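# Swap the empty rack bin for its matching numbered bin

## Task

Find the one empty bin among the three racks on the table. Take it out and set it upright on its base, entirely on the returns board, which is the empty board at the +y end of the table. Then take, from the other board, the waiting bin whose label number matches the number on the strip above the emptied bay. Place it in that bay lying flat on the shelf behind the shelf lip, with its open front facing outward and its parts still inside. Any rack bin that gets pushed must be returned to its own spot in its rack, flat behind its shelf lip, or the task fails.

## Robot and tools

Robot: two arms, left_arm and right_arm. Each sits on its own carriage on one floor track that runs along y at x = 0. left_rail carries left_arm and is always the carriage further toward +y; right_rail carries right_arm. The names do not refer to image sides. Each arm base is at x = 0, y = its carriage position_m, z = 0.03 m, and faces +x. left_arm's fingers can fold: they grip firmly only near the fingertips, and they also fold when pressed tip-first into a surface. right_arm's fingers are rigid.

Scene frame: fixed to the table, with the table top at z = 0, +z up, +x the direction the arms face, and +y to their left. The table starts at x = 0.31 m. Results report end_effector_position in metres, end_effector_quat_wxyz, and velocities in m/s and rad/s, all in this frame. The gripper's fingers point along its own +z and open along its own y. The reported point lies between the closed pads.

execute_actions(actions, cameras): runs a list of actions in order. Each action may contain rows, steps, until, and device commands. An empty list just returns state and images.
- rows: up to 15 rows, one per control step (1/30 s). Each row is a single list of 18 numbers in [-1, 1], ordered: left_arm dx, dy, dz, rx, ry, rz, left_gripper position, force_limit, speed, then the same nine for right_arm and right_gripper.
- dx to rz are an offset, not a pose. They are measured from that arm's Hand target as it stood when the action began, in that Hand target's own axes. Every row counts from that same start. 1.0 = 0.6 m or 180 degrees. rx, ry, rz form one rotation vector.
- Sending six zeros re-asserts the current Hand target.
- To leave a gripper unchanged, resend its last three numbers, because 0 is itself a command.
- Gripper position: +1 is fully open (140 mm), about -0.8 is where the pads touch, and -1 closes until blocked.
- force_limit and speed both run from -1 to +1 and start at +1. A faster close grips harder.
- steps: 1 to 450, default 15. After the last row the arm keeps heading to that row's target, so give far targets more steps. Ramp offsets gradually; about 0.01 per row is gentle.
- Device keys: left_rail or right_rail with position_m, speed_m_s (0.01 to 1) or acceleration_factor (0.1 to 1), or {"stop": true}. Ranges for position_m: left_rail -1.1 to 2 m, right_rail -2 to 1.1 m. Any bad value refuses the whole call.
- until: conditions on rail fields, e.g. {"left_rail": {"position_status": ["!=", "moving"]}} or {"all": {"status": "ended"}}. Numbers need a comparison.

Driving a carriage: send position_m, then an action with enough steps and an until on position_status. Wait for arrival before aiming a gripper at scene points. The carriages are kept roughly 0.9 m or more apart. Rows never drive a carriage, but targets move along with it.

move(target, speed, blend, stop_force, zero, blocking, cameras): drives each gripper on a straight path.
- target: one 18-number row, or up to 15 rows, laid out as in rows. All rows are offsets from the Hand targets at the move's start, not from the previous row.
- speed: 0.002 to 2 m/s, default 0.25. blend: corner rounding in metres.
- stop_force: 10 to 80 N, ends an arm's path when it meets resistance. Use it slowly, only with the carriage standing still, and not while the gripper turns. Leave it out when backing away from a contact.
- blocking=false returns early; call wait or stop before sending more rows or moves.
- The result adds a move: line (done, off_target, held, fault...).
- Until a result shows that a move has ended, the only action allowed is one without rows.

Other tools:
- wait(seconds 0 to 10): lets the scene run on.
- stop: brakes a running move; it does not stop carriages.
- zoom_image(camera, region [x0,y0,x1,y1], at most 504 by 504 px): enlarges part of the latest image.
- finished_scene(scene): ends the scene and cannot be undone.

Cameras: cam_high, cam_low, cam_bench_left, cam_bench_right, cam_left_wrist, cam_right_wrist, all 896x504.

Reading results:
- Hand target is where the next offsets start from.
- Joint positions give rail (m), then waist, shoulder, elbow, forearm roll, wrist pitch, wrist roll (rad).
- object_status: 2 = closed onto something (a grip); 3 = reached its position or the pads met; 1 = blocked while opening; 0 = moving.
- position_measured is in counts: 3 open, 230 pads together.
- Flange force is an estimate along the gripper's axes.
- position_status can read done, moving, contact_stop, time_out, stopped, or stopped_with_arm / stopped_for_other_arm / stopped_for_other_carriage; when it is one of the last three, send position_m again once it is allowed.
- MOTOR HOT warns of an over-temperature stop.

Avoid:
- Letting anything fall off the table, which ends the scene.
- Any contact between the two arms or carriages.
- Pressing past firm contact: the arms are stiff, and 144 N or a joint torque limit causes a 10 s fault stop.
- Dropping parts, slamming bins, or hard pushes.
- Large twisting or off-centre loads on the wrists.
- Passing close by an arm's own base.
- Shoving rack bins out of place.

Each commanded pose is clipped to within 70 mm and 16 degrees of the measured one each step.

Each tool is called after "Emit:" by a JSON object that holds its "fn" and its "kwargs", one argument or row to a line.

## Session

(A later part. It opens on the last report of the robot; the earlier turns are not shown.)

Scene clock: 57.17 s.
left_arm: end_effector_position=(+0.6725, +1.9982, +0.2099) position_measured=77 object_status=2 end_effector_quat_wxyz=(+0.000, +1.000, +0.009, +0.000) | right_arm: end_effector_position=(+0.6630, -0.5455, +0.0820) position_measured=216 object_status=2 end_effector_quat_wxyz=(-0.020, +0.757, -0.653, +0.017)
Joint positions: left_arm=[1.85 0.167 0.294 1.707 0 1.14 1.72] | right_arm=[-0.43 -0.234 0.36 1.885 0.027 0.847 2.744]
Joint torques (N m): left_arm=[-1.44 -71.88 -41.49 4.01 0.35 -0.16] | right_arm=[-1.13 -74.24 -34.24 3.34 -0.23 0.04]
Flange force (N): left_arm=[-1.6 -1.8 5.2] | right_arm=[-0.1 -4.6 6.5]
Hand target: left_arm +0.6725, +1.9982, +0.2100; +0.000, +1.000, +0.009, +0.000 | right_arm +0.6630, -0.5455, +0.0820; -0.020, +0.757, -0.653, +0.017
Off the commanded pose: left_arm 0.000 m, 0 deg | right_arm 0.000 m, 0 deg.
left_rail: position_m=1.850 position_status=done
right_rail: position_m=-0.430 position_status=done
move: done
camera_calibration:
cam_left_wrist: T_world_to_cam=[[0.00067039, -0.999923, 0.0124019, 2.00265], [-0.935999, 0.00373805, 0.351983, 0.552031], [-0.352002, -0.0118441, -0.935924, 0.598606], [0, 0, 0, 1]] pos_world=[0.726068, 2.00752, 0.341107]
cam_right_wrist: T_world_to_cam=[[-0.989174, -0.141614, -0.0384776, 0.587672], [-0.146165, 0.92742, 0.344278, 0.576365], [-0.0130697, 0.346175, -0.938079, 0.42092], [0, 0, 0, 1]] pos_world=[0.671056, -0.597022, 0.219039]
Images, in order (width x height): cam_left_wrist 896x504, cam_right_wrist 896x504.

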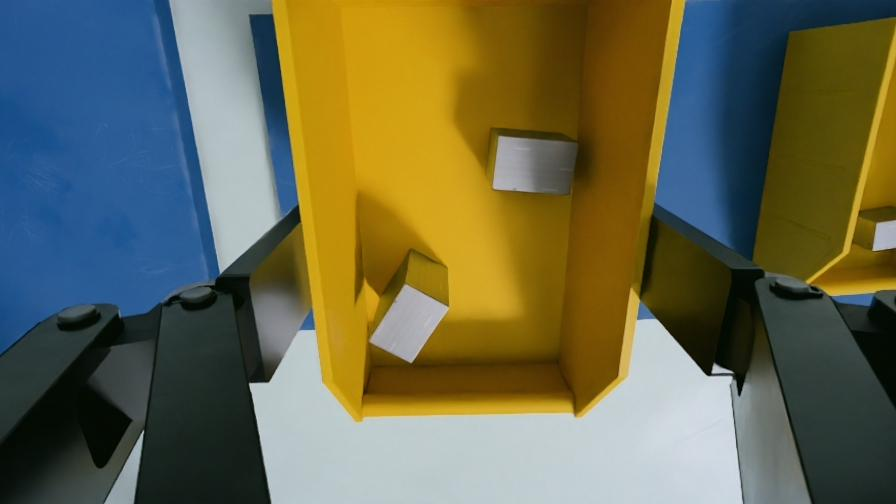

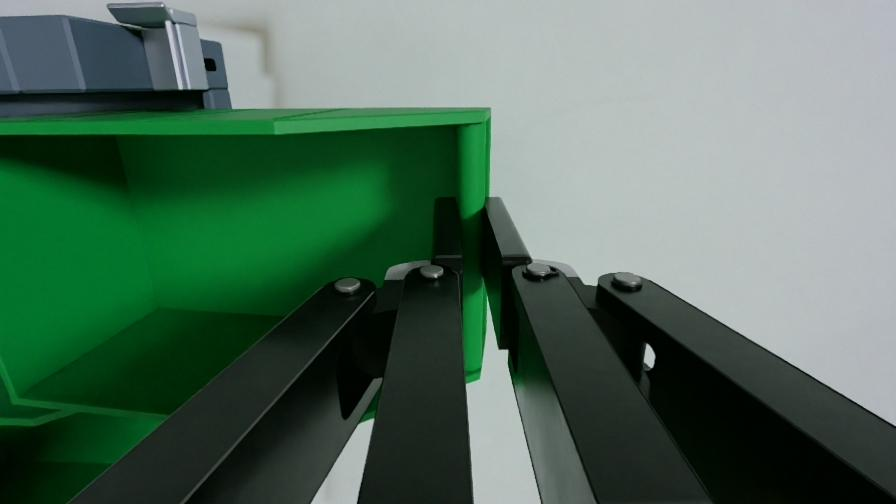

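Emit:
{"fn": "move", "kwargs": {
  "target": [-0.12,0,-0.08,0,0,0.0056,-1,0,-1,0,0.149,-0.342,0,0,0,-1,-0.1,-1],
  "speed": 0.15,
  "cameras": []
}}

Emit:
{"fn": "execute_actions", "kwargs": {
  "actions": [
    {"left_rail":{"position_m":0.65,"acceleration_factor":0.55},"right_rail":{"position_m":-0.43,"acceleration_factor":0.6},"rows":[[0,0,0,0,0,0,-1,0,-1,0,0,0,0,0,0,-1,-0.1,-1]],"steps":400,"until":{"left_rail":{"position_status":["!=","moving"]}}}
  ],
  "cameras": ["cam_left_wrist","cam_high"]
}}

Scene clock: 62.87 s.
left_arm: end_effector_position=(+0.6005, +1.9970, +0.2579) position_measured=77 object_status=2 end_effector_quat_wxyz=(+0.000, +1.000, +0.000, +0.000) | right_arm: end_effector_position=(+0.5638, -0.5602, +0.2820) position_measured=216 object_status=2 end_effector_quat_wxyz=(-0.020, +0.757, -0.653, +0.017)
Joint positions: left_arm=[1.85 0.184 0.157 1.788 0 1.196 1.755] | right_arm=[-0.43 -0.3 0.056 1.857 0.025 1.181 2.686]
Joint torques (N m): left_arm=[-1.62 -57.14 -42.24 4.12 0.11 -0.18] | right_arm=[-1.53 -51.17 -40.62 4.11 -0.5 -0.09]
Flange force (N): left_arm=[-3.6 -2.0 3.1] | right_arm=[0.3 -8.2 4.0]
Hand target: left_arm +0.6005, +1.9970, +0.2580; +0.000, +1.000, +0.000, +0.000 | right_arm +0.5638, -0.5602, +0.2821; -0.020, +0.757, -0.653, +0.017
Off the commanded pose: left_arm 0.000 m, 0 deg | right_arm 0.000 m, 0 deg.
left_rail: position_m=1.850 position_status=done
right_rail: position_m=-0.430 position_status=done
move: done
No camera images: "cameras" was empty.

Scene clock: 66.87 s.
left_arm: end_effector_position=(+0.6005, +0.7970, +0.2580) position_measured=77 object_status=2 end_effector_quat_wxyz=(+0.000, +1.000, +0.000, +0.000) | right_arm: end_effector_position=(+0.5638, -0.5602, +0.2821) position_measured=216 object_status=2 end_effector_quat_wxyz=(-0.020, +0.757, -0.653, +0.017)
Joint positions: left_arm=[0.65 0.184 0.157 1.788 0 1.197 1.755] | right_arm=[-0.43 -0.3 0.055 1.857 0.025 1.181 2.686]
Joint torques (N m): left_arm=[-1.38 -57.89 -42.49 4.17 0.02 -0.1] | right_arm=[-1.31 -49.89 -40.81 4.06 -0.26 0.03]
Flange force (N): left_arm=[-2.9 -1.7 3.7] | right_arm=[0.0 -5.6 3.6]
Hand target: left_arm +0.6005, +0.7970, +0.2580; +0.000, +1.000, +0.000, +0.000 | right_arm +0.5638, -0.5602, +0.2821; -0.020, +0.757, -0.653, +0.017
Off the commanded pose: left_arm 0.000 m, 0 deg | right_arm 0.000 m, 0 deg.
left_rail: position_m=0.650 position_status=done
right_rail: position_m=-0.430 position_status=done
camera_calibration:
cam_left_wrist: T_world_to_cam=[[-0.0169896, -0.999779, 0.0123879, 0.811418], [-0.93579, 0.0202634, 0.351976, 0.45894], [-0.352149, -0.00561254, -0.935927, 0.599186], [0, 0, 0, 1]] pos_world=[0.65426, 0.805302, 0.389207]
Images, in order (width x height): cam_high 896x504, cam_left_wrist 896x504.

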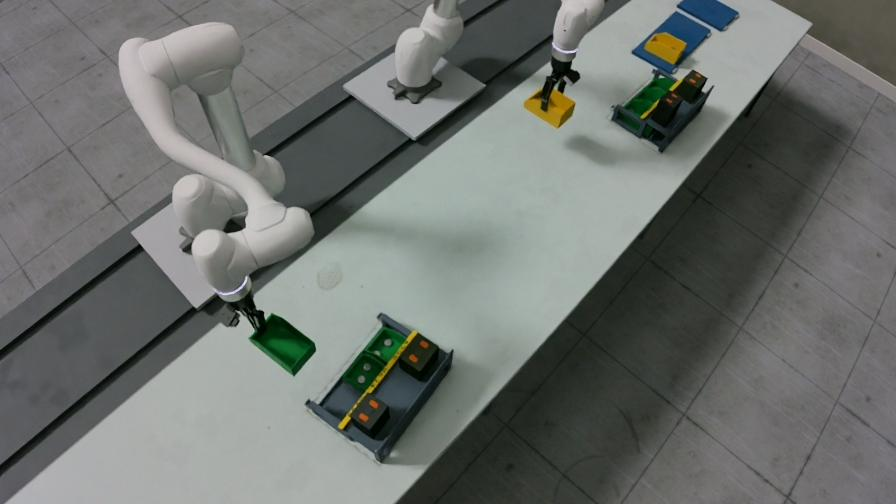

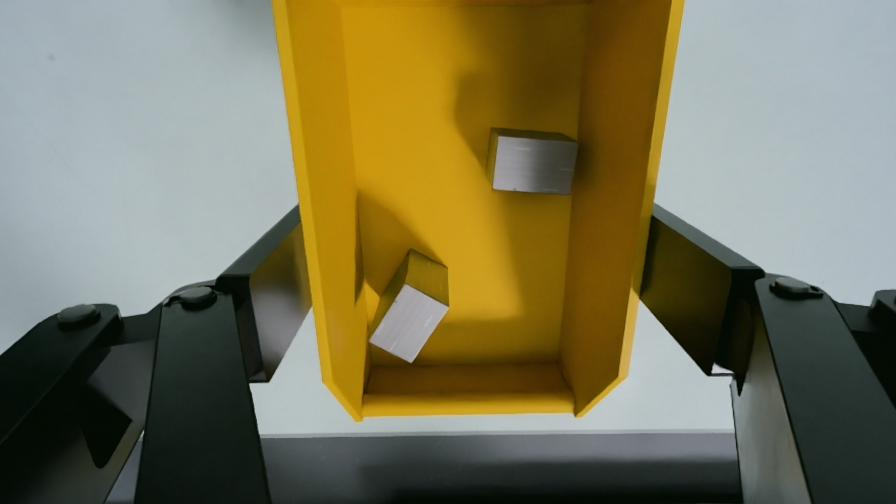

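Emit:
{"fn": "move", "kwargs": {
  "target": [
    [0,0.995,0,0,0,-0.0467,-1,0,-1,0,0,0,0,0,0,-1,-0.1,-1],
    [0,0.995,0.285,0,0,-0.0467,-1,0,-1,0,0,0,0,0,0,-1,-0.1,-1]
  ],
  "speed": [0.35,0.12],
  "blend": [0.05,0],
  "cameras": []
}}

Emit:
{"fn": "move", "kwargs": {
  "target": [0,0,0.033,0,0,0,-1,0,-1,0,0,0,0,0,0,-1,-0.1,-1],
  "speed": 0.02,
  "stop_force": 12,
  "cameras": ["cam_left_wrist","cam_high"]
}}

Scene clock: 71.97 s.
left_arm: end_effector_position=(+0.6005, +0.2000, +0.0870) position_measured=77 object_status=2 end_effector_quat_wxyz=(+0.000, +0.997, +0.073, +0.000) | right_arm: end_effector_position=(+0.5638, -0.5602, +0.2821) position_measured=216 object_status=2 end_effector_quat_wxyz=(-0.020, +0.757, -0.653, +0.017)
Joint positions: left_arm=[0.65 -0.689 0.48 1.685 0 0.977 0.735] | right_arm=[-0.43 -0.3 0.055 1.857 0.025 1.181 2.686]
Joint torques (N m): left_arm=[-1.23 -86.42 -37.35 3.66 0.37 -0.09] | right_arm=[-1.21 -50.69 -41.02 4.13 -0.31 0.05]
Flange force (N): left_arm=[0.5 -2.1 3.9] | right_arm=[0.5 -6.4 4.0]
Hand target: left_arm +0.6005, +0.2000, +0.0870; +0.000, +0.997, +0.073, +0.000 | right_arm +0.5638, -0.5602, +0.2821; -0.020, +0.757, -0.653, +0.017
Off the commanded pose: left_arm 0.000 m, 0 deg | right_arm 0.000 m, 0 deg.
left_rail: position_m=0.650 position_status=done
right_rail: position_m=-0.430 position_status=done
move: done
No camera images: "cameras" was empty.

Scene clock: 73.33 s.
left_arm: end_effector_position=(+0.6006, +0.1999, +0.0719) position_measured=77 object_status=2 end_effector_quat_wxyz=(+0.000, +0.997, +0.073, +0.000) | right_arm: end_effector_position=(+0.5638, -0.5602, +0.2821) position_measured=216 object_status=2 end_effector_quat_wxyz=(-0.020, +0.757, -0.653, +0.017)
Joint positions: left_arm=[0.65 -0.689 0.494 1.695 0 0.953 0.735] | right_arm=[-0.43 -0.3 0.055 1.857 0.025 1.181 2.686]
Joint torques (N m): left_arm=[-2.6 -66.79 -27.4 3.54 -0.88 -0.29] | right_arm=[-1.24 -50.16 -41.11 4.16 -0.18 0.01]
Flange force (N): left_arm=[-1.8 -7.3 -23.3] | right_arm=[0.1 -5.6 4.1]
Hand target: left_arm +0.6006, +0.1999, +0.0719; +0.000, +0.997, +0.073, +0.000 (not the last commanded pose) | right_arm +0.5638, -0.5602, +0.2821; -0.020, +0.757, -0.653, +0.017
Off the commanded pose: left_arm 0.005 m, 0 deg | right_arm 0.000 m, 0 deg.
left_rail: position_m=0.650 position_status=done
right_rail: position_m=-0.430 position_status=done
move: contact (left_arm)
camera_calibration:
cam_left_wrist: T_world_to_cam=[[0.129353, -0.991518, 0.0126057, 0.127293], [-0.928744, -0.11669, 0.351877, 0.55977], [-0.347421, -0.0572238, -0.935961, 0.429166], [0, 0, 0, 1]] pos_world=[0.652519, 0.216091, 0.203108]
Images, in order (width x height): cam_high 896x504, cam_left_wrist 896x504.

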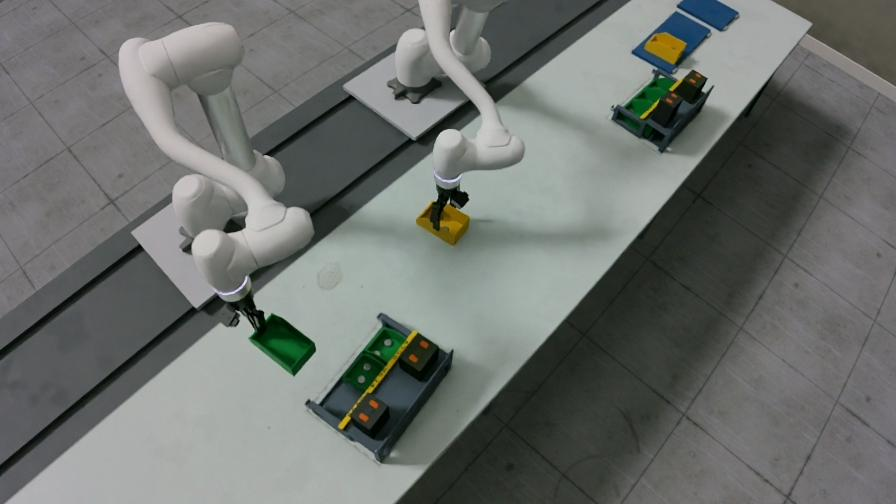

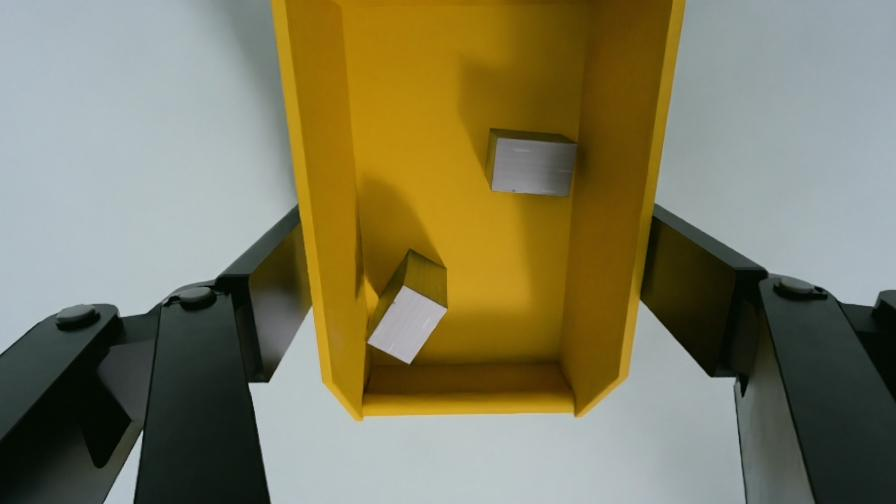

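Emit:
{"fn": "move", "kwargs": {
  "target": [
    [0,0,0,0,0,0,0.8,0,-1,0,0,0,0,0,0,-1,-0.1,-1],
    [0,0,-0.18,0,0,0,0.8,0,-1,0,0,0,0,0,0,-1,-0.1,-1],
    [0,-0.6,-0.25,0,0,0.0467,0.8,0,-1,0,0,0,0,0,0,-1,-0.1,-1]
  ],
  "speed": [0.1,0.12,0.4],
  "blend": [0,0.03,0],
  "cameras": []
}}

Emit:
{"fn": "execute_actions", "kwargs": {
  "actions": [
    {"left_rail":{"position_m":1.25,"acceleration_factor":1},"rows":[[0,0,0,0,0,0,0.8,0,-1,0,0,0,0,0,0,-1,-0.1,-1]],"steps":30},
    {"right_rail":{"position_m":0.2,"acceleration_factor":0.6},"steps":300,"until":{"all":{"status":"ended"}}}
  ],
  "cameras": ["cam_right_wrist","cam_high"]
}}

Scene clock: 78.67 s.
left_arm: end_effector_position=(+0.5479, +0.5560, +0.2217) position_measured=28 object_status=3 end_effector_quat_wxyz=(+0.000, +1.000, +0.000, +0.000) | right_arm: end_effector_position=(+0.5638, -0.5602, +0.2821) position_measured=216 object_status=2 end_effector_quat_wxyz=(-0.020, +0.757, -0.653, +0.017)
Joint positions: left_arm=[0.65 -0.232 0.085 1.941 0 1.115 1.339] | right_arm=[-0.43 -0.3 0.055 1.857 0.025 1.181 2.686]
Joint torques (N m): left_arm=[-1.44 -46.02 -38.95 3.98 0.02 -0.44] | right_arm=[-1.53 -50.32 -40.76 4.13 -0.26 0.06]
Flange force (N): left_arm=[-1.5 -3.4 -0.2] | right_arm=[0.0 -6.6 4.2]
Hand target: left_arm +0.5479, +0.5561, +0.2218; +0.000, +1.000, +0.000, +0.000 | right_arm +0.5638, -0.5602, +0.2821; -0.020, +0.757, -0.653, +0.017
Off the commanded pose: left_arm 0.000 m, 0 deg | right_arm 0.000 m, 0 deg.
left_rail: position_m=0.650 position_status=done
right_rail: position_m=-0.430 position_status=done
move: done
No camera images: "cameras" was empty.

Scene clock: 82.50 s.
left_arm: end_effector_position=(+0.5479, +1.1561, +0.2218) position_measured=28 object_status=3 end_effector_quat_wxyz=(+0.000, +1.000, +0.000, +0.000) | right_arm: end_effector_position=(+0.5638, +0.0698, +0.2821) position_measured=216 object_status=2 end_effector_quat_wxyz=(-0.020, +0.757, -0.653, +0.017)
Joint positions: left_arm=[1.25 -0.232 0.085 1.941 0 1.115 1.339] | right_arm=[0.2 -0.3 0.055 1.857 0.025 1.181 2.686]
Joint torques (N m): left_arm=[-1.43 -45.84 -38.46 3.99 0.06 -0.07] | right_arm=[-1.82 -50.47 -40.77 4.16 -0.25 0.01]
Flange force (N): left_arm=[-1.4 -2.9 -1.0] | right_arm=[-0.4 -7.2 4.2]
Flange force at the end of the 1st action (N): left_arm=[-0.2 2.8 -0.6] | right_arm=[-0.9 -6.3 4.2]
Hand target: left_arm +0.5479, +1.1561, +0.2218; +0.000, +1.000, +0.000, +0.000 | right_arm +0.5638, +0.0698, +0.2821; -0.020, +0.757, -0.653, +0.017
Off the commanded pose: left_arm 0.000 m, 0 deg | right_arm 0.000 m, 0 deg.
left_rail: position_m=1.250 position_status=done
right_rail: position_m=0.200 position_status=done
camera_calibration:
cam_right_wrist: T_world_to_cam=[[-0.989174, -0.141614, -0.0384776, 0.58437], [-0.146165, 0.92742, 0.344278, -0.0776077], [-0.0130697, 0.346175, -0.938079, 0.39446], [0, 0, 0, 1]] pos_world=[0.571856, 0.018178, 0.419239]
Images, in order (width x height): cam_high 896x504, cam_right_wrist 896x504.

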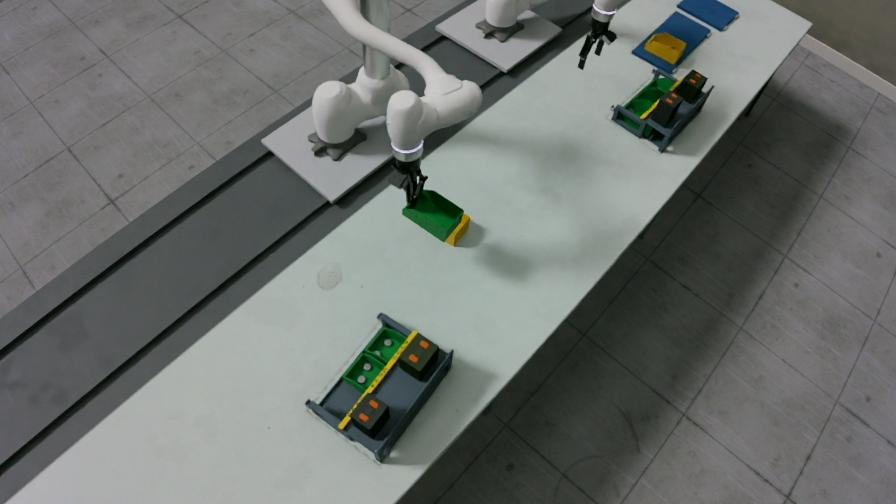

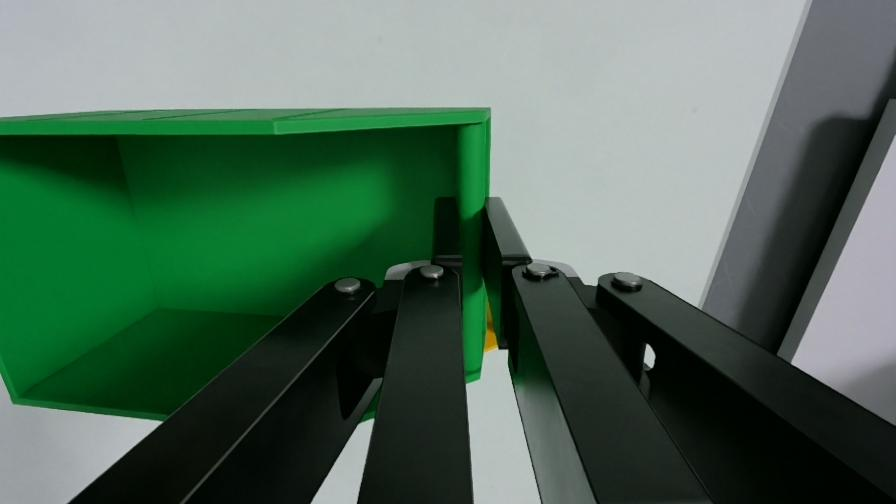

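Emit:
{"fn": "move", "kwargs": {
  "target": [
    [0,0,0,0,0,0,0.8,0,-1,-0.709,-0.1045,0.0055,0.018,0,0,-1,-0.1,-1],
    [0,0,0,0,0,0,0.8,0,-1,-0.709,-0.086,0.363,0.018,0,0,-1,-0.1,-1]
  ],
  "speed": [0.35,0.15],
  "blend": [0.04,0],
  "cameras": ["cam_high"]
}}

Emit:
{"fn": "move", "kwargs": {
  "target": [0,0,0,0,0,0,0.8,0,-1,0,0,0.04,0,0,0,-1,-0.1,-1],
  "speed": 0.02,
  "stop_force": 10,
  "cameras": ["cam_right_wrist","cam_bench_right"]
}}

Scene clock: 87.73 s.
left_arm: end_effector_position=(+0.5479, +1.1561, +0.2218) position_measured=28 object_status=3 end_effector_quat_wxyz=(+0.000, +1.000, +0.000, +0.000) | right_arm: end_effector_position=(+0.5642, +0.5000, +0.0676) position_measured=216 object_status=2 end_effector_quat_wxyz=(-0.042, +0.756, -0.652, +0.036)
Joint positions: left_arm=[1.25 -0.232 0.085 1.941 0 1.115 1.339] | right_arm=[0.2 0.452 0.31 1.996 -0.049 0.731 3.482]
Joint torques (N m): left_arm=[-1.23 -45.76 -38.66 3.94 0.01 -0.14] | right_arm=[-1.57 -67.65 -32.3 2.99 -0.28 0.1]
Flange force (N): left_arm=[-2.3 -2.9 -1.4] | right_arm=[-3.6 -2.3 5.4]
Hand target: left_arm +0.5479, +1.1561, +0.2218; +0.000, +1.000, +0.000, +0.000 | right_arm +0.5642, +0.4999, +0.0675; -0.042, +0.756, -0.652, +0.036
Off the commanded pose: left_arm 0.000 m, 0 deg | right_arm 0.000 m, 0 deg.
left_rail: position_m=1.250 position_status=done
right_rail: position_m=0.200 position_status=done
move: done
Images, in order (width x height): cam_high 896x504.

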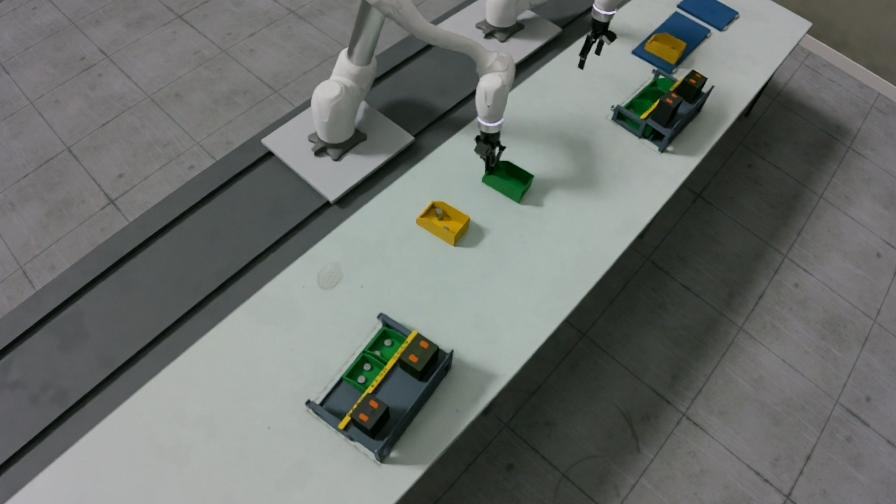

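Scene clock: 89.23 s.
left_arm: end_effector_position=(+0.5479, +1.1561, +0.2218) position_measured=28 object_status=3 end_effector_quat_wxyz=(+0.000, +1.000, +0.000, +0.000) | right_arm: end_effector_position=(+0.5662, +0.5002, +0.0500) position_measured=216 object_status=2 end_effector_quat_wxyz=(-0.042, +0.756, -0.652, +0.036)
Joint positions: left_arm=[1.25 -0.232 0.085 1.941 0 1.115 1.339] | right_arm=[0.2 0.451 0.334 2.004 -0.051 0.699 3.483]
Joint torques (N m): left_arm=[-1.2 -45.92 -38.5 3.99 0.11 -0.17] | right_arm=[-2.69 -58.94 -26.31 2.77 -0.97 -0.04]
Flange force (N): left_arm=[-2.0 -2.9 -1.3] | right_arm=[-4.6 -1.3 -10.4]
Hand target: left_arm +0.5479, +1.1561, +0.2218; +0.000, +1.000, +0.000, +0.000 | right_arm +0.5662, +0.5002, +0.0500; -0.042, +0.756, -0.652, +0.036 (not the last commanded pose)
Off the commanded pose: left_arm 0.000 m, 0 deg | right_arm 0.006 m, 0 deg.
left_rail: position_m=1.250 position_status=done
right_rail: position_m=0.200 position_status=done
move: contact (right_arm)
camera_calibration:
cam_right_wrist: T_world_to_cam=[[-0.985434, -0.141015, -0.0950553, 0.639272], [-0.165415, 0.924557, 0.343267, -0.384192], [0.0394782, 0.353991, -0.934415, -0.00619816], [0, 0, 0, 1]] pos_world=[0.566654, 0.447548, 0.186855]
Images, in order (width x height): cam_bench_right 896x504, cam_right_wrist 896x504.

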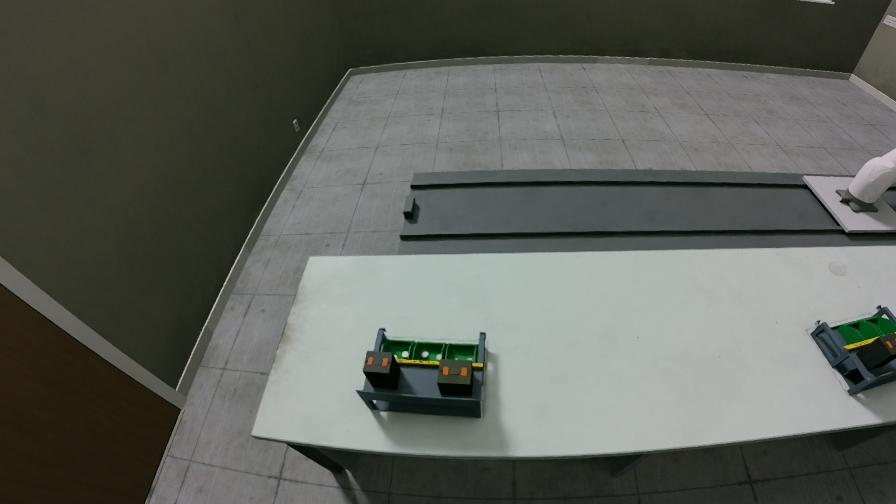

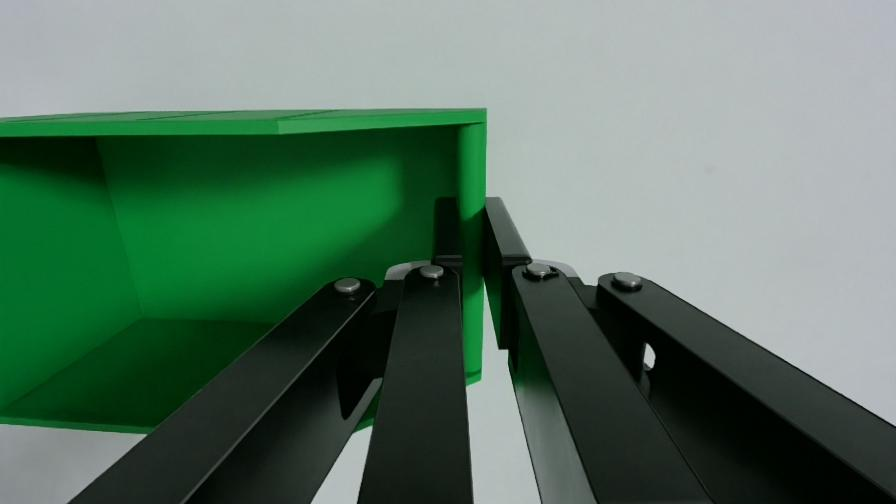

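Emit:
{"fn": "move", "kwargs": {
  "target": [
    [0,0,0,0,0,0,0.8,0,-1,0,0,0,0,0,0,-0.42,-0.1,-1],
    [0,0,0,0,0,0,0.8,0,-1,0,0,-0.2,0,0,0,-0.42,-0.1,-1],
    [0,0,0,0,0,0,0.8,0,-1,0.5135,0.1518,-0.1842,0,0,0,-0.42,-0.1,-1]
  ],
  "speed": [0.1,0.12,0.3],
  "blend": [0,0.03,0],
  "cameras": ["cam_right_wrist","cam_high"]
}}

Emit:
{"fn": "zoom_image", "kwargs": {
  "camera": "cam_right_wrist",
  "region": [300, 0, 700, 400]
}}

Scene clock: 97.00 s.
left_arm: end_effector_position=(+0.5479, +1.1561, +0.2218) position_measured=28 object_status=3 end_effector_quat_wxyz=(+0.000, +1.000, +0.000, +0.000) | right_arm: end_effector_position=(+0.5096, +0.1804, +0.1497) position_measured=182 object_status=3 end_effector_quat_wxyz=(-0.042, +0.756, -0.652, +0.036)
Joint positions: left_arm=[1.25 -0.232 0.085 1.941 0 1.115 1.339] | right_arm=[0.2 -0.126 0.026 2.159 0.04 0.851 2.845]
Joint torques (N m): left_arm=[-0.92 -45.93 -38.56 3.95 0.07 -0.15] | right_arm=[-1.63 -41.15 -35.42 3.58 -0.19 0.06]
Flange force (N): left_arm=[-2.1 -2.3 -1.4] | right_arm=[-2.3 -5.0 5.2]
Hand target: left_arm +0.5479, +1.1561, +0.2218; +0.000, +1.000, +0.000, +0.000 | right_arm +0.5096, +0.1804, +0.1497; -0.042, +0.756, -0.652, +0.036
Off the commanded pose: left_arm 0.000 m, 0 deg | right_arm 0.000 m, 0 deg.
left_rail: position_m=1.250 position_status=done
right_rail: position_m=0.200 position_status=done
move: done
camera_calibration:
cam_right_wrist: T_world_to_cam=[[-0.985416, -0.14112, -0.09508, 0.54779], [-0.165518, 0.924574, 0.34317, -0.132043], [0.0394805, 0.353903, -0.934448, 0.202427], [0, 0, 0, 1]] pos_world=[0.509954, 0.127748, 0.286555]
Images, in order (width x height): cam_high 896x504, cam_right_wrist 896x504.

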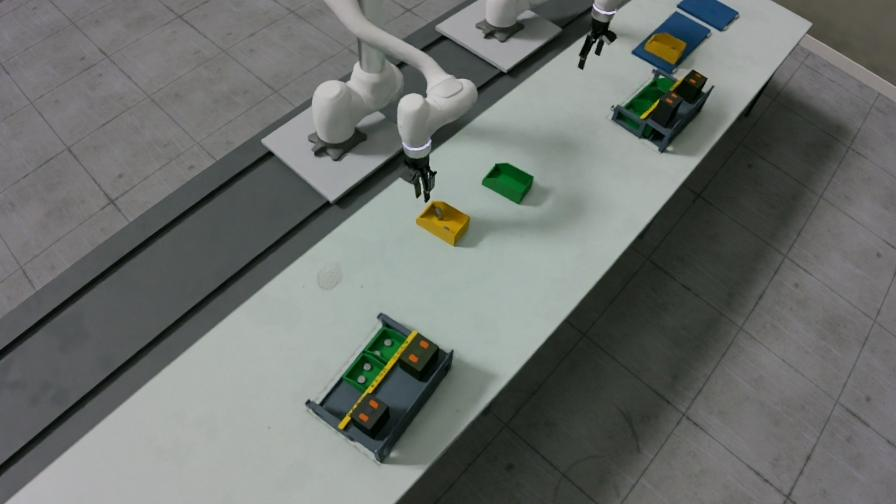

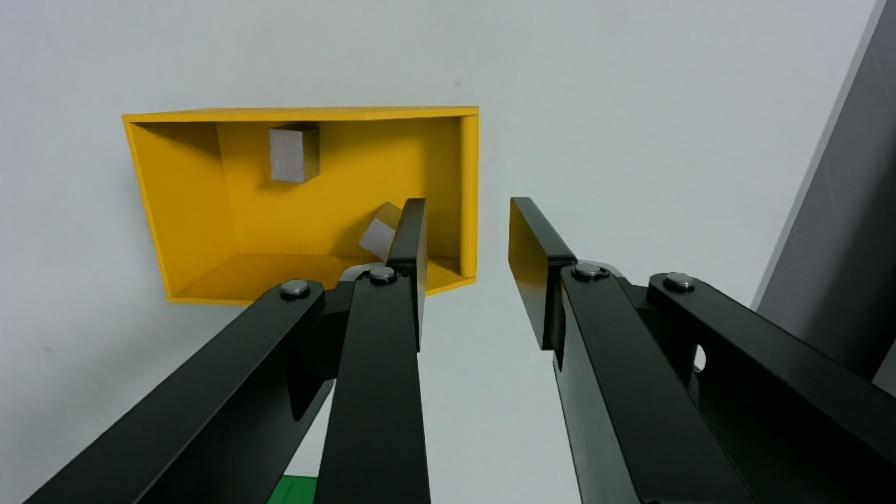

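Scaled by 1.260.

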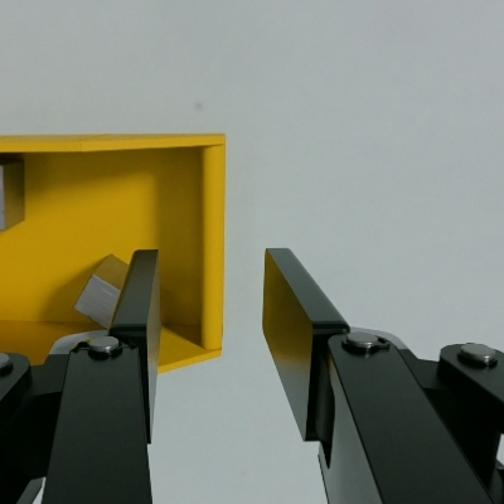

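Emit:
{"fn": "move", "kwargs": {
  "target": [0,0,0,0,0,0,0.8,0,-1,0.001,0.005,0.1247,0,0,0,-0.42,-0.1,-1],
  "speed": 0.15,
  "cameras": ["cam_right_wrist"]
}}

Emit:
{"fn": "zoom_image", "kwargs": {
  "camera": "cam_right_wrist",
  "region": [300, 0, 700, 400]
}}

Scene clock: 100.30 s.
left_arm: end_effector_position=(+0.5479, +1.1561, +0.2218) position_measured=28 object_status=3 end_effector_quat_wxyz=(+0.000, +1.000, +0.000, +0.000) | right_arm: end_effector_position=(+0.5149, +0.1806, +0.0750) position_measured=182 object_status=3 end_effector_quat_wxyz=(-0.042, +0.756, -0.652, +0.036)
Joint positions: left_arm=[1.25 -0.232 0.085 1.941 0 1.115 1.339] | right_arm=[0.2 -0.124 0.128 2.219 0.047 0.688 2.837]
Joint torques (N m): left_arm=[-1.14 -45.69 -38.8 3.95 0.06 -0.18] | right_arm=[-1.68 -47.15 -30.25 3.07 -0.16 -0.02]
Flange force (N): left_arm=[-2.5 -2.8 -1.0] | right_arm=[-2.2 -5.8 5.1]
Hand target: left_arm +0.5479, +1.1561, +0.2218; +0.000, +1.000, +0.000, +0.000 | right_arm +0.5149, +0.1806, +0.0750; -0.042, +0.756, -0.652, +0.036
Off the commanded pose: left_arm 0.000 m, 0 deg | right_arm 0.000 m, 0 deg.
left_rail: position_m=1.250 position_status=done
right_rail: position_m=0.200 position_status=done
move: done
camera_calibration:
cam_right_wrist: T_world_to_cam=[[-0.985433, -0.141029, -0.0950456, 0.545938], [-0.165421, 0.924588, 0.34318, -0.105804], [0.0394798, 0.353903, -0.934448, 0.132437], [0, 0, 0, 1]] pos_world=[0.515254, 0.127948, 0.211955]
Images, in order (width x height): cam_right_wrist 896x504.

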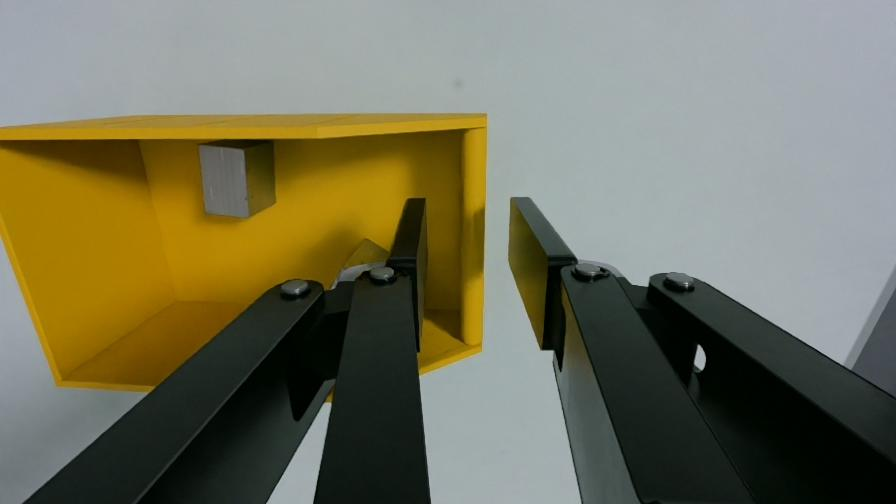

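Scaled by 1.260.

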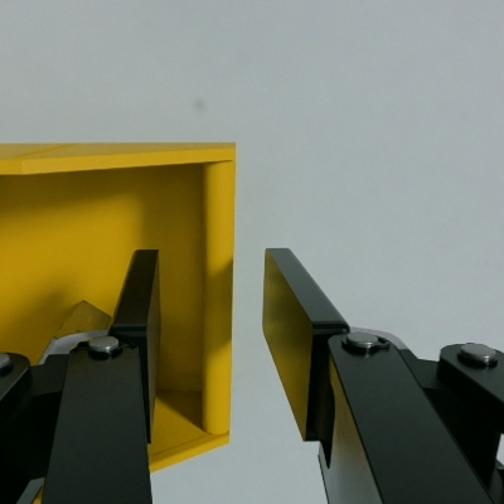

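Emit:
{"fn": "move", "kwargs": {
  "target": [0,0,0,0,0,0,0.8,0,-1,0.003,0.006,0.043,0,0,0,-0.42,-0.1,-1],
  "speed": 0.08,
  "cameras": ["cam_right_wrist"]
}}

Emit:
{"fn": "zoom_image", "kwargs": {
  "camera": "cam_right_wrist",
  "region": [300, 50, 600, 350]
}}

Scene clock: 102.67 s.
left_arm: end_effector_position=(+0.5479, +1.1561, +0.2218) position_measured=28 object_status=3 end_effector_quat_wxyz=(+0.000, +1.000, +0.000, +0.000) | right_arm: end_effector_position=(+0.5144, +0.1788, +0.0490) position_measured=182 object_status=3 end_effector_quat_wxyz=(-0.042, +0.756, -0.652, +0.036)
Joint positions: left_arm=[1.25 -0.232 0.085 1.941 0 1.115 1.339] | right_arm=[0.2 -0.128 0.166 2.24 0.051 0.63 2.827]
Joint torques (N m): left_arm=[-1.13 -46.01 -38.72 4.03 0.08 -0.18] | right_arm=[-1.62 -50.27 -28.82 2.92 -0.05 0]
Flange force (N): left_arm=[-1.7 -2.5 -0.6] | right_arm=[-2.0 -5.8 7.6]
Hand target: left_arm +0.5479, +1.1561, +0.2218; +0.000, +1.000, +0.000, +0.000 | right_arm +0.5144, +0.1788, +0.0489; -0.042, +0.756, -0.652, +0.036
Off the commanded pose: left_arm 0.000 m, 0 deg | right_arm 0.000 m, 0 deg.
left_rail: position_m=1.250 position_status=done
right_rail: position_m=0.200 position_status=done
move: done
camera_calibration:
cam_right_wrist: T_world_to_cam=[[-0.985433, -0.141029, -0.0950456, 0.542696], [-0.165421, 0.924588, 0.34318, -0.0951734], [0.0394798, 0.353903, -0.934448, 0.10874], [0, 0, 0, 1]] pos_world=[0.514754, 0.126048, 0.185855]
Images, in order (width x height): cam_right_wrist 896x504.

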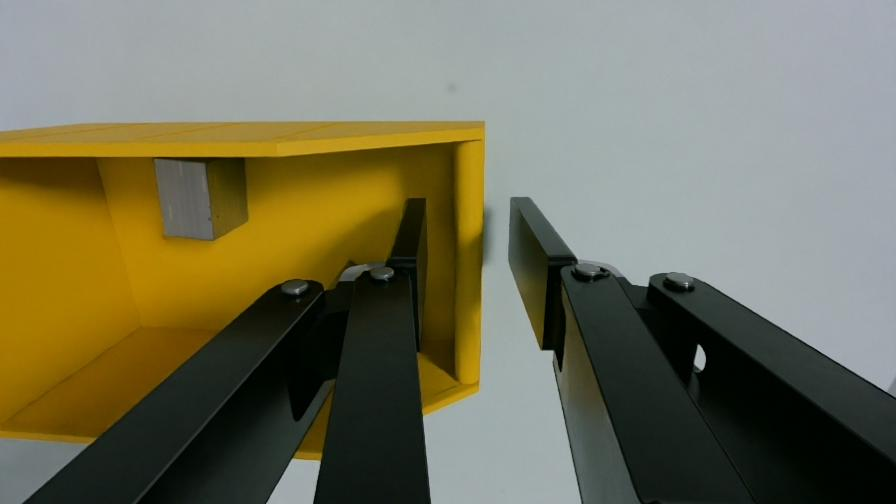

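Scaled by 1.680.

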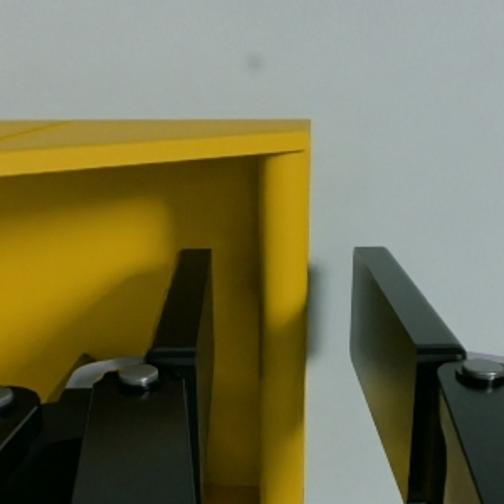

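Emit:
{"fn": "move", "kwargs": {
  "target": [0,0,0,0,0,0,1,0,-1,0,0,0,0,0,0,-1,1,0.5],
  "cameras": []
}}

Emit:
{"fn": "wait", "kwargs": {
  "seconds": 0.8,
  "cameras": ["cam_right_wrist"]
}}

Scene clock: 105.07 s.
left_arm: end_effector_position=(+0.5479, +1.1561, +0.2218) position_measured=3 object_status=0 end_effector_quat_wxyz=(+0.000, +1.000, +0.000, +0.000) | right_arm: end_effector_position=(+0.5145, +0.1787, +0.0489) position_measured=221 object_status=2 end_effector_quat_wxyz=(-0.042, +0.756, -0.652, +0.036)
Joint positions: left_arm=[1.25 -0.232 0.085 1.941 0 1.115 1.339] | right_arm=[0.2 -0.128 0.166 2.24 0.051 0.63 2.827]
Joint torques (N m): left_arm=[-1.65 -46.63 -38.84 3.95 0.01 -0.15] | right_arm=[-0.88 -37.97 -21.09 2.81 -0.18 -0.13]
Flange force (N): left_arm=[-1.1 -3.4 -0.5] | right_arm=[-1.7 -4.8 -17.3]
Hand target: left_arm +0.5479, +1.1561, +0.2218; +0.000, +1.000, +0.000, +0.000 | right_arm +0.5144, +0.1788, +0.0489; -0.042, +0.756, -0.652, +0.036
Off the commanded pose: left_arm 0.000 m, 0 deg | right_arm 0.000 m, 0 deg.
left_rail: position_m=1.250 position_status=done
right_rail: position_m=0.200 position_status=done
move: done
No camera images: "cameras" was empty.

Scene clock: 105.87 s.
left_arm: end_effector_position=(+0.5479, +1.1561, +0.2218) position_measured=3 object_status=3 end_effector_quat_wxyz=(+0.000, +1.000, +0.000, +0.000) | right_arm: end_effector_position=(+0.5144, +0.1788, +0.0489) position_measured=221 object_status=2 end_effector_quat_wxyz=(-0.042, +0.756, -0.652, +0.036)
Joint positions: left_arm=[1.25 -0.232 0.085 1.941 0 1.115 1.339] | right_arm=[0.2 -0.128 0.166 2.24 0.051 0.63 2.827]
Joint torques (N m): left_arm=[-1.5 -45.88 -38.42 3.93 0.05 -0.15] | right_arm=[-0.88 -38.66 -21.05 2.71 -0.23 -0.12]
Flange force (N): left_arm=[-1.4 -3.2 -1.2] | right_arm=[-1.2 -5.8 -16.0]
Hand target: left_arm +0.5479, +1.1561, +0.2218; +0.000, +1.000, +0.000, +0.000 | right_arm +0.5144, +0.1788, +0.0489; -0.042, +0.756, -0.652, +0.036
Tool commands: left_gripper/position=+1.0 left_gripper/force_limit=+0.0 left_gripper/speed=-1.0 right_gripper/position=-1.0 right_gripper/force_limit=+1.0 right_gripper/speed=+0.5
Off the commanded pose: left_arm 0.000 m, 0 deg | right_arm 0.000 m, 0 deg.
left_rail: position_m=1.250 position_status=done
right_rail: position_m=0.200 position_status=done
wait: 0.80 s
camera_calibration:
cam_right_wrist: T_world_to_cam=[[-0.985434, -0.141015, -0.0950553, 0.542697], [-0.165415, 0.924557, 0.343267, -0.0951883], [0.0394782, 0.353991, -0.934415, 0.108724], [0, 0, 0, 1]] pos_world=[0.514754, 0.126048, 0.185855]
Images, in order (width x height): cam_right_wrist 896x504.

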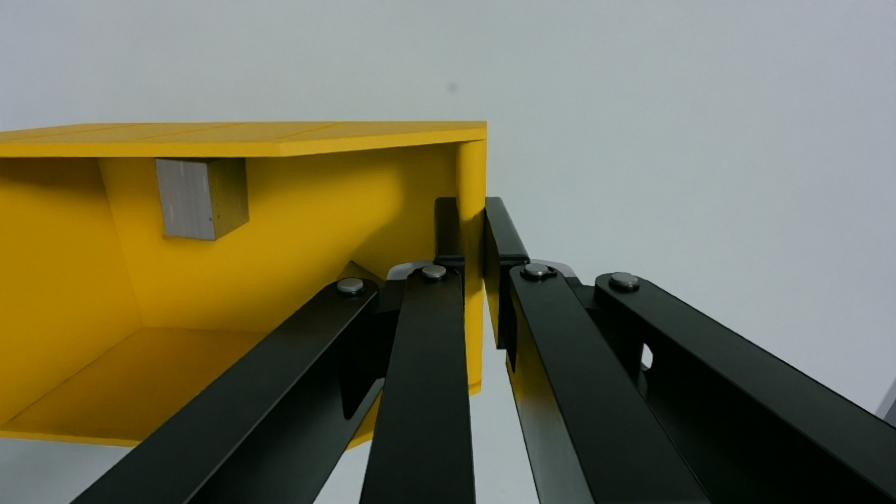

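Emit:
{"fn": "move", "kwargs": {
  "target": [
    [0,0,0,0,0,0,1,0,-1,0,-0.0108,-0.0994,0,0,0,-1,1,0.5],
    [0,0,0,0,0,0,1,0,-1,0,-0.0396,-0.3645,-0.05,0,0,-1,1,0.5]
  ],
  "speed": [0.06,0.15],
  "blend": [0.01,0],
  "cameras": ["cam_right_wrist"]
}}

Emit:
{"fn": "execute_actions", "kwargs": {
  "actions": [
    {"right_rail":{"position_m":-0.35,"acceleration_factor":0.5},"rows":[[0,0,0,0,0,0,1,0,-1,0,0,0,0,0,0,-1,1,0.5]],"steps":35},
    {"left_rail":{"position_m":0.8,"acceleration_factor":1},"steps":300,"until":{"all":{"status":"ended"}}}
  ],
  "cameras": ["cam_left_wrist","cam_high"]
}}

Scene clock: 110.57 s.
left_arm: end_effector_position=(+0.5479, +1.1561, +0.2218) position_measured=3 object_status=3 end_effector_quat_wxyz=(+0.000, +1.000, +0.000, +0.000) | right_arm: end_effector_position=(+0.5140, +0.1786, +0.2689) position_measured=221 object_status=2 end_effector_quat_wxyz=(+0.018, +0.757, -0.653, -0.015)
Joint positions: left_arm=[1.25 -0.232 0.085 1.941 0 1.115 1.339] | right_arm=[0.2 -0.102 0.011 1.928 -0.012 1.248 2.898]
Joint torques (N m): left_arm=[-1.47 -46.17 -38.72 3.95 0.14 -0.14] | right_arm=[-1.14 -47.82 -41.71 4.07 0.02 0.09]
Flange force (N): left_arm=[-1.2 -3.0 -0.2] | right_arm=[-0.6 -8.2 7.0]
Hand target: left_arm +0.5479, +1.1561, +0.2218; +0.000, +1.000, +0.000, +0.000 | right_arm +0.5140, +0.1786, +0.2689; +0.018, +0.757, -0.653, -0.015
Off the commanded pose: left_arm 0.000 m, 0 deg | right_arm 0.000 m, 0 deg.
left_rail: position_m=1.250 position_status=done
right_rail: position_m=0.200 position_status=done
move: done
camera_calibration:
cam_right_wrist: T_world_to_cam=[[-0.988004, -0.141498, 0.0618575, 0.522388], [-0.112037, 0.932451, 0.343487, -0.199507], [-0.106282, 0.332436, -0.937118, 0.393807], [0, 0, 0, 1]] pos_world=[0.535623, 0.129032, 0.405258]
Images, in order (width x height): cam_right_wrist 896x504.

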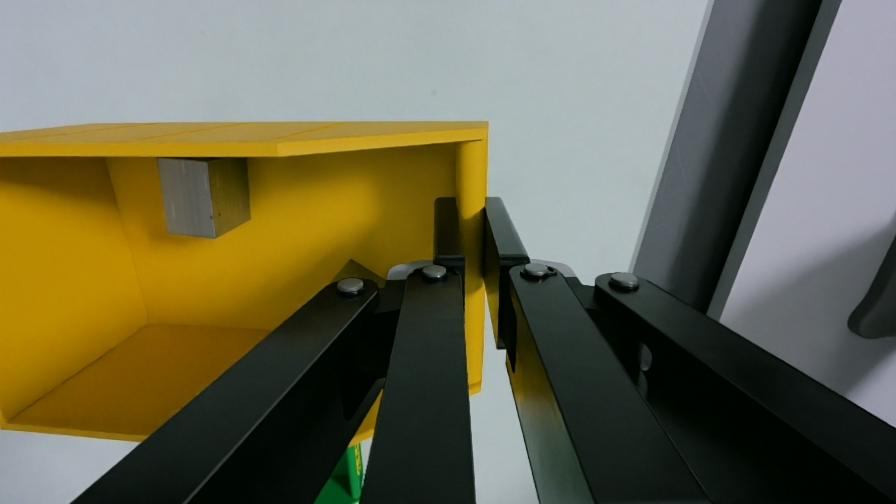

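Scene clock: 113.70 s.
left_arm: end_effector_position=(+0.5479, +0.7061, +0.2218) position_measured=3 object_status=3 end_effector_quat_wxyz=(+0.000, +1.000, +0.000, +0.000) | right_arm: end_effector_position=(+0.5140, -0.3714, +0.2689) position_measured=221 object_status=2 end_effector_quat_wxyz=(+0.018, +0.757, -0.653, -0.015)
Joint positions: left_arm=[0.8 -0.232 0.085 1.941 0 1.115 1.339] | right_arm=[-0.35 -0.101 0.011 1.928 -0.012 1.248 2.898]
Joint torques (N m): left_arm=[-1.71 -45.77 -38.92 3.98 0.05 -0.13] | right_arm=[-1.27 -47.07 -41.86 3.99 -0.1 0.1]
Flange force (N): left_arm=[-1.7 -3.5 -0.3] | right_arm=[-1.0 -7.1 6.6]
Flange force at the end of the 1st action (N): left_arm=[-1.3 -2.8 -0.7] | right_arm=[-3.9 -6.7 6.5]
Hand target: left_arm +0.5479, +0.7061, +0.2218; +0.000, +1.000, +0.000, +0.000 | right_arm +0.5140, -0.3714, +0.2689; +0.018, +0.757, -0.653, -0.015
Off the commanded pose: left_arm 0.000 m, 0 deg | right_arm 0.000 m, 0 deg.
left_rail: position_m=0.800 position_status=done
right_rail: position_m=-0.350 position_status=done
camera_calibration:
cam_left_wrist: T_world_to_cam=[[-0.0170491, -0.999776, 0.0125156, 0.720082], [-0.935822, 0.0203635, 0.351885, 0.42428], [-0.352061, -0.00571306, -0.935959, 0.546303], [0, 0, 0, 1]] pos_world=[0.60166, 0.714402, 0.353008]
Images, in order (width x height): cam_high 896x504, cam_left_wrist 896x504.

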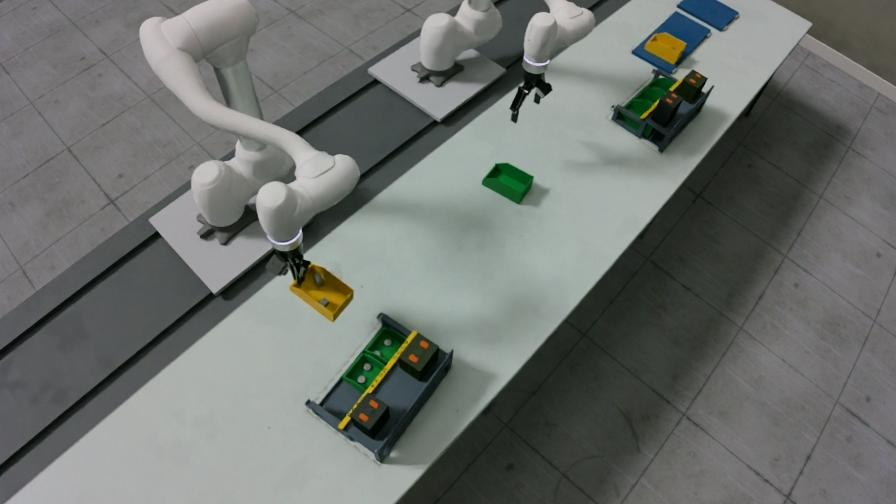

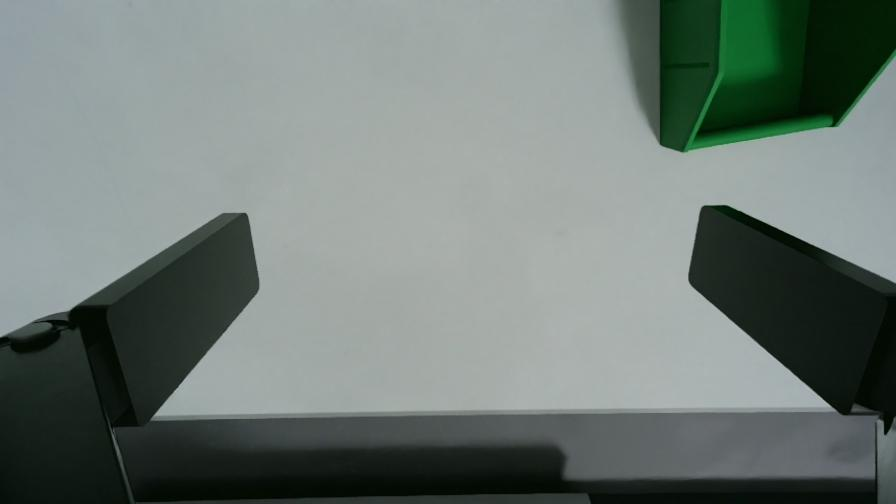

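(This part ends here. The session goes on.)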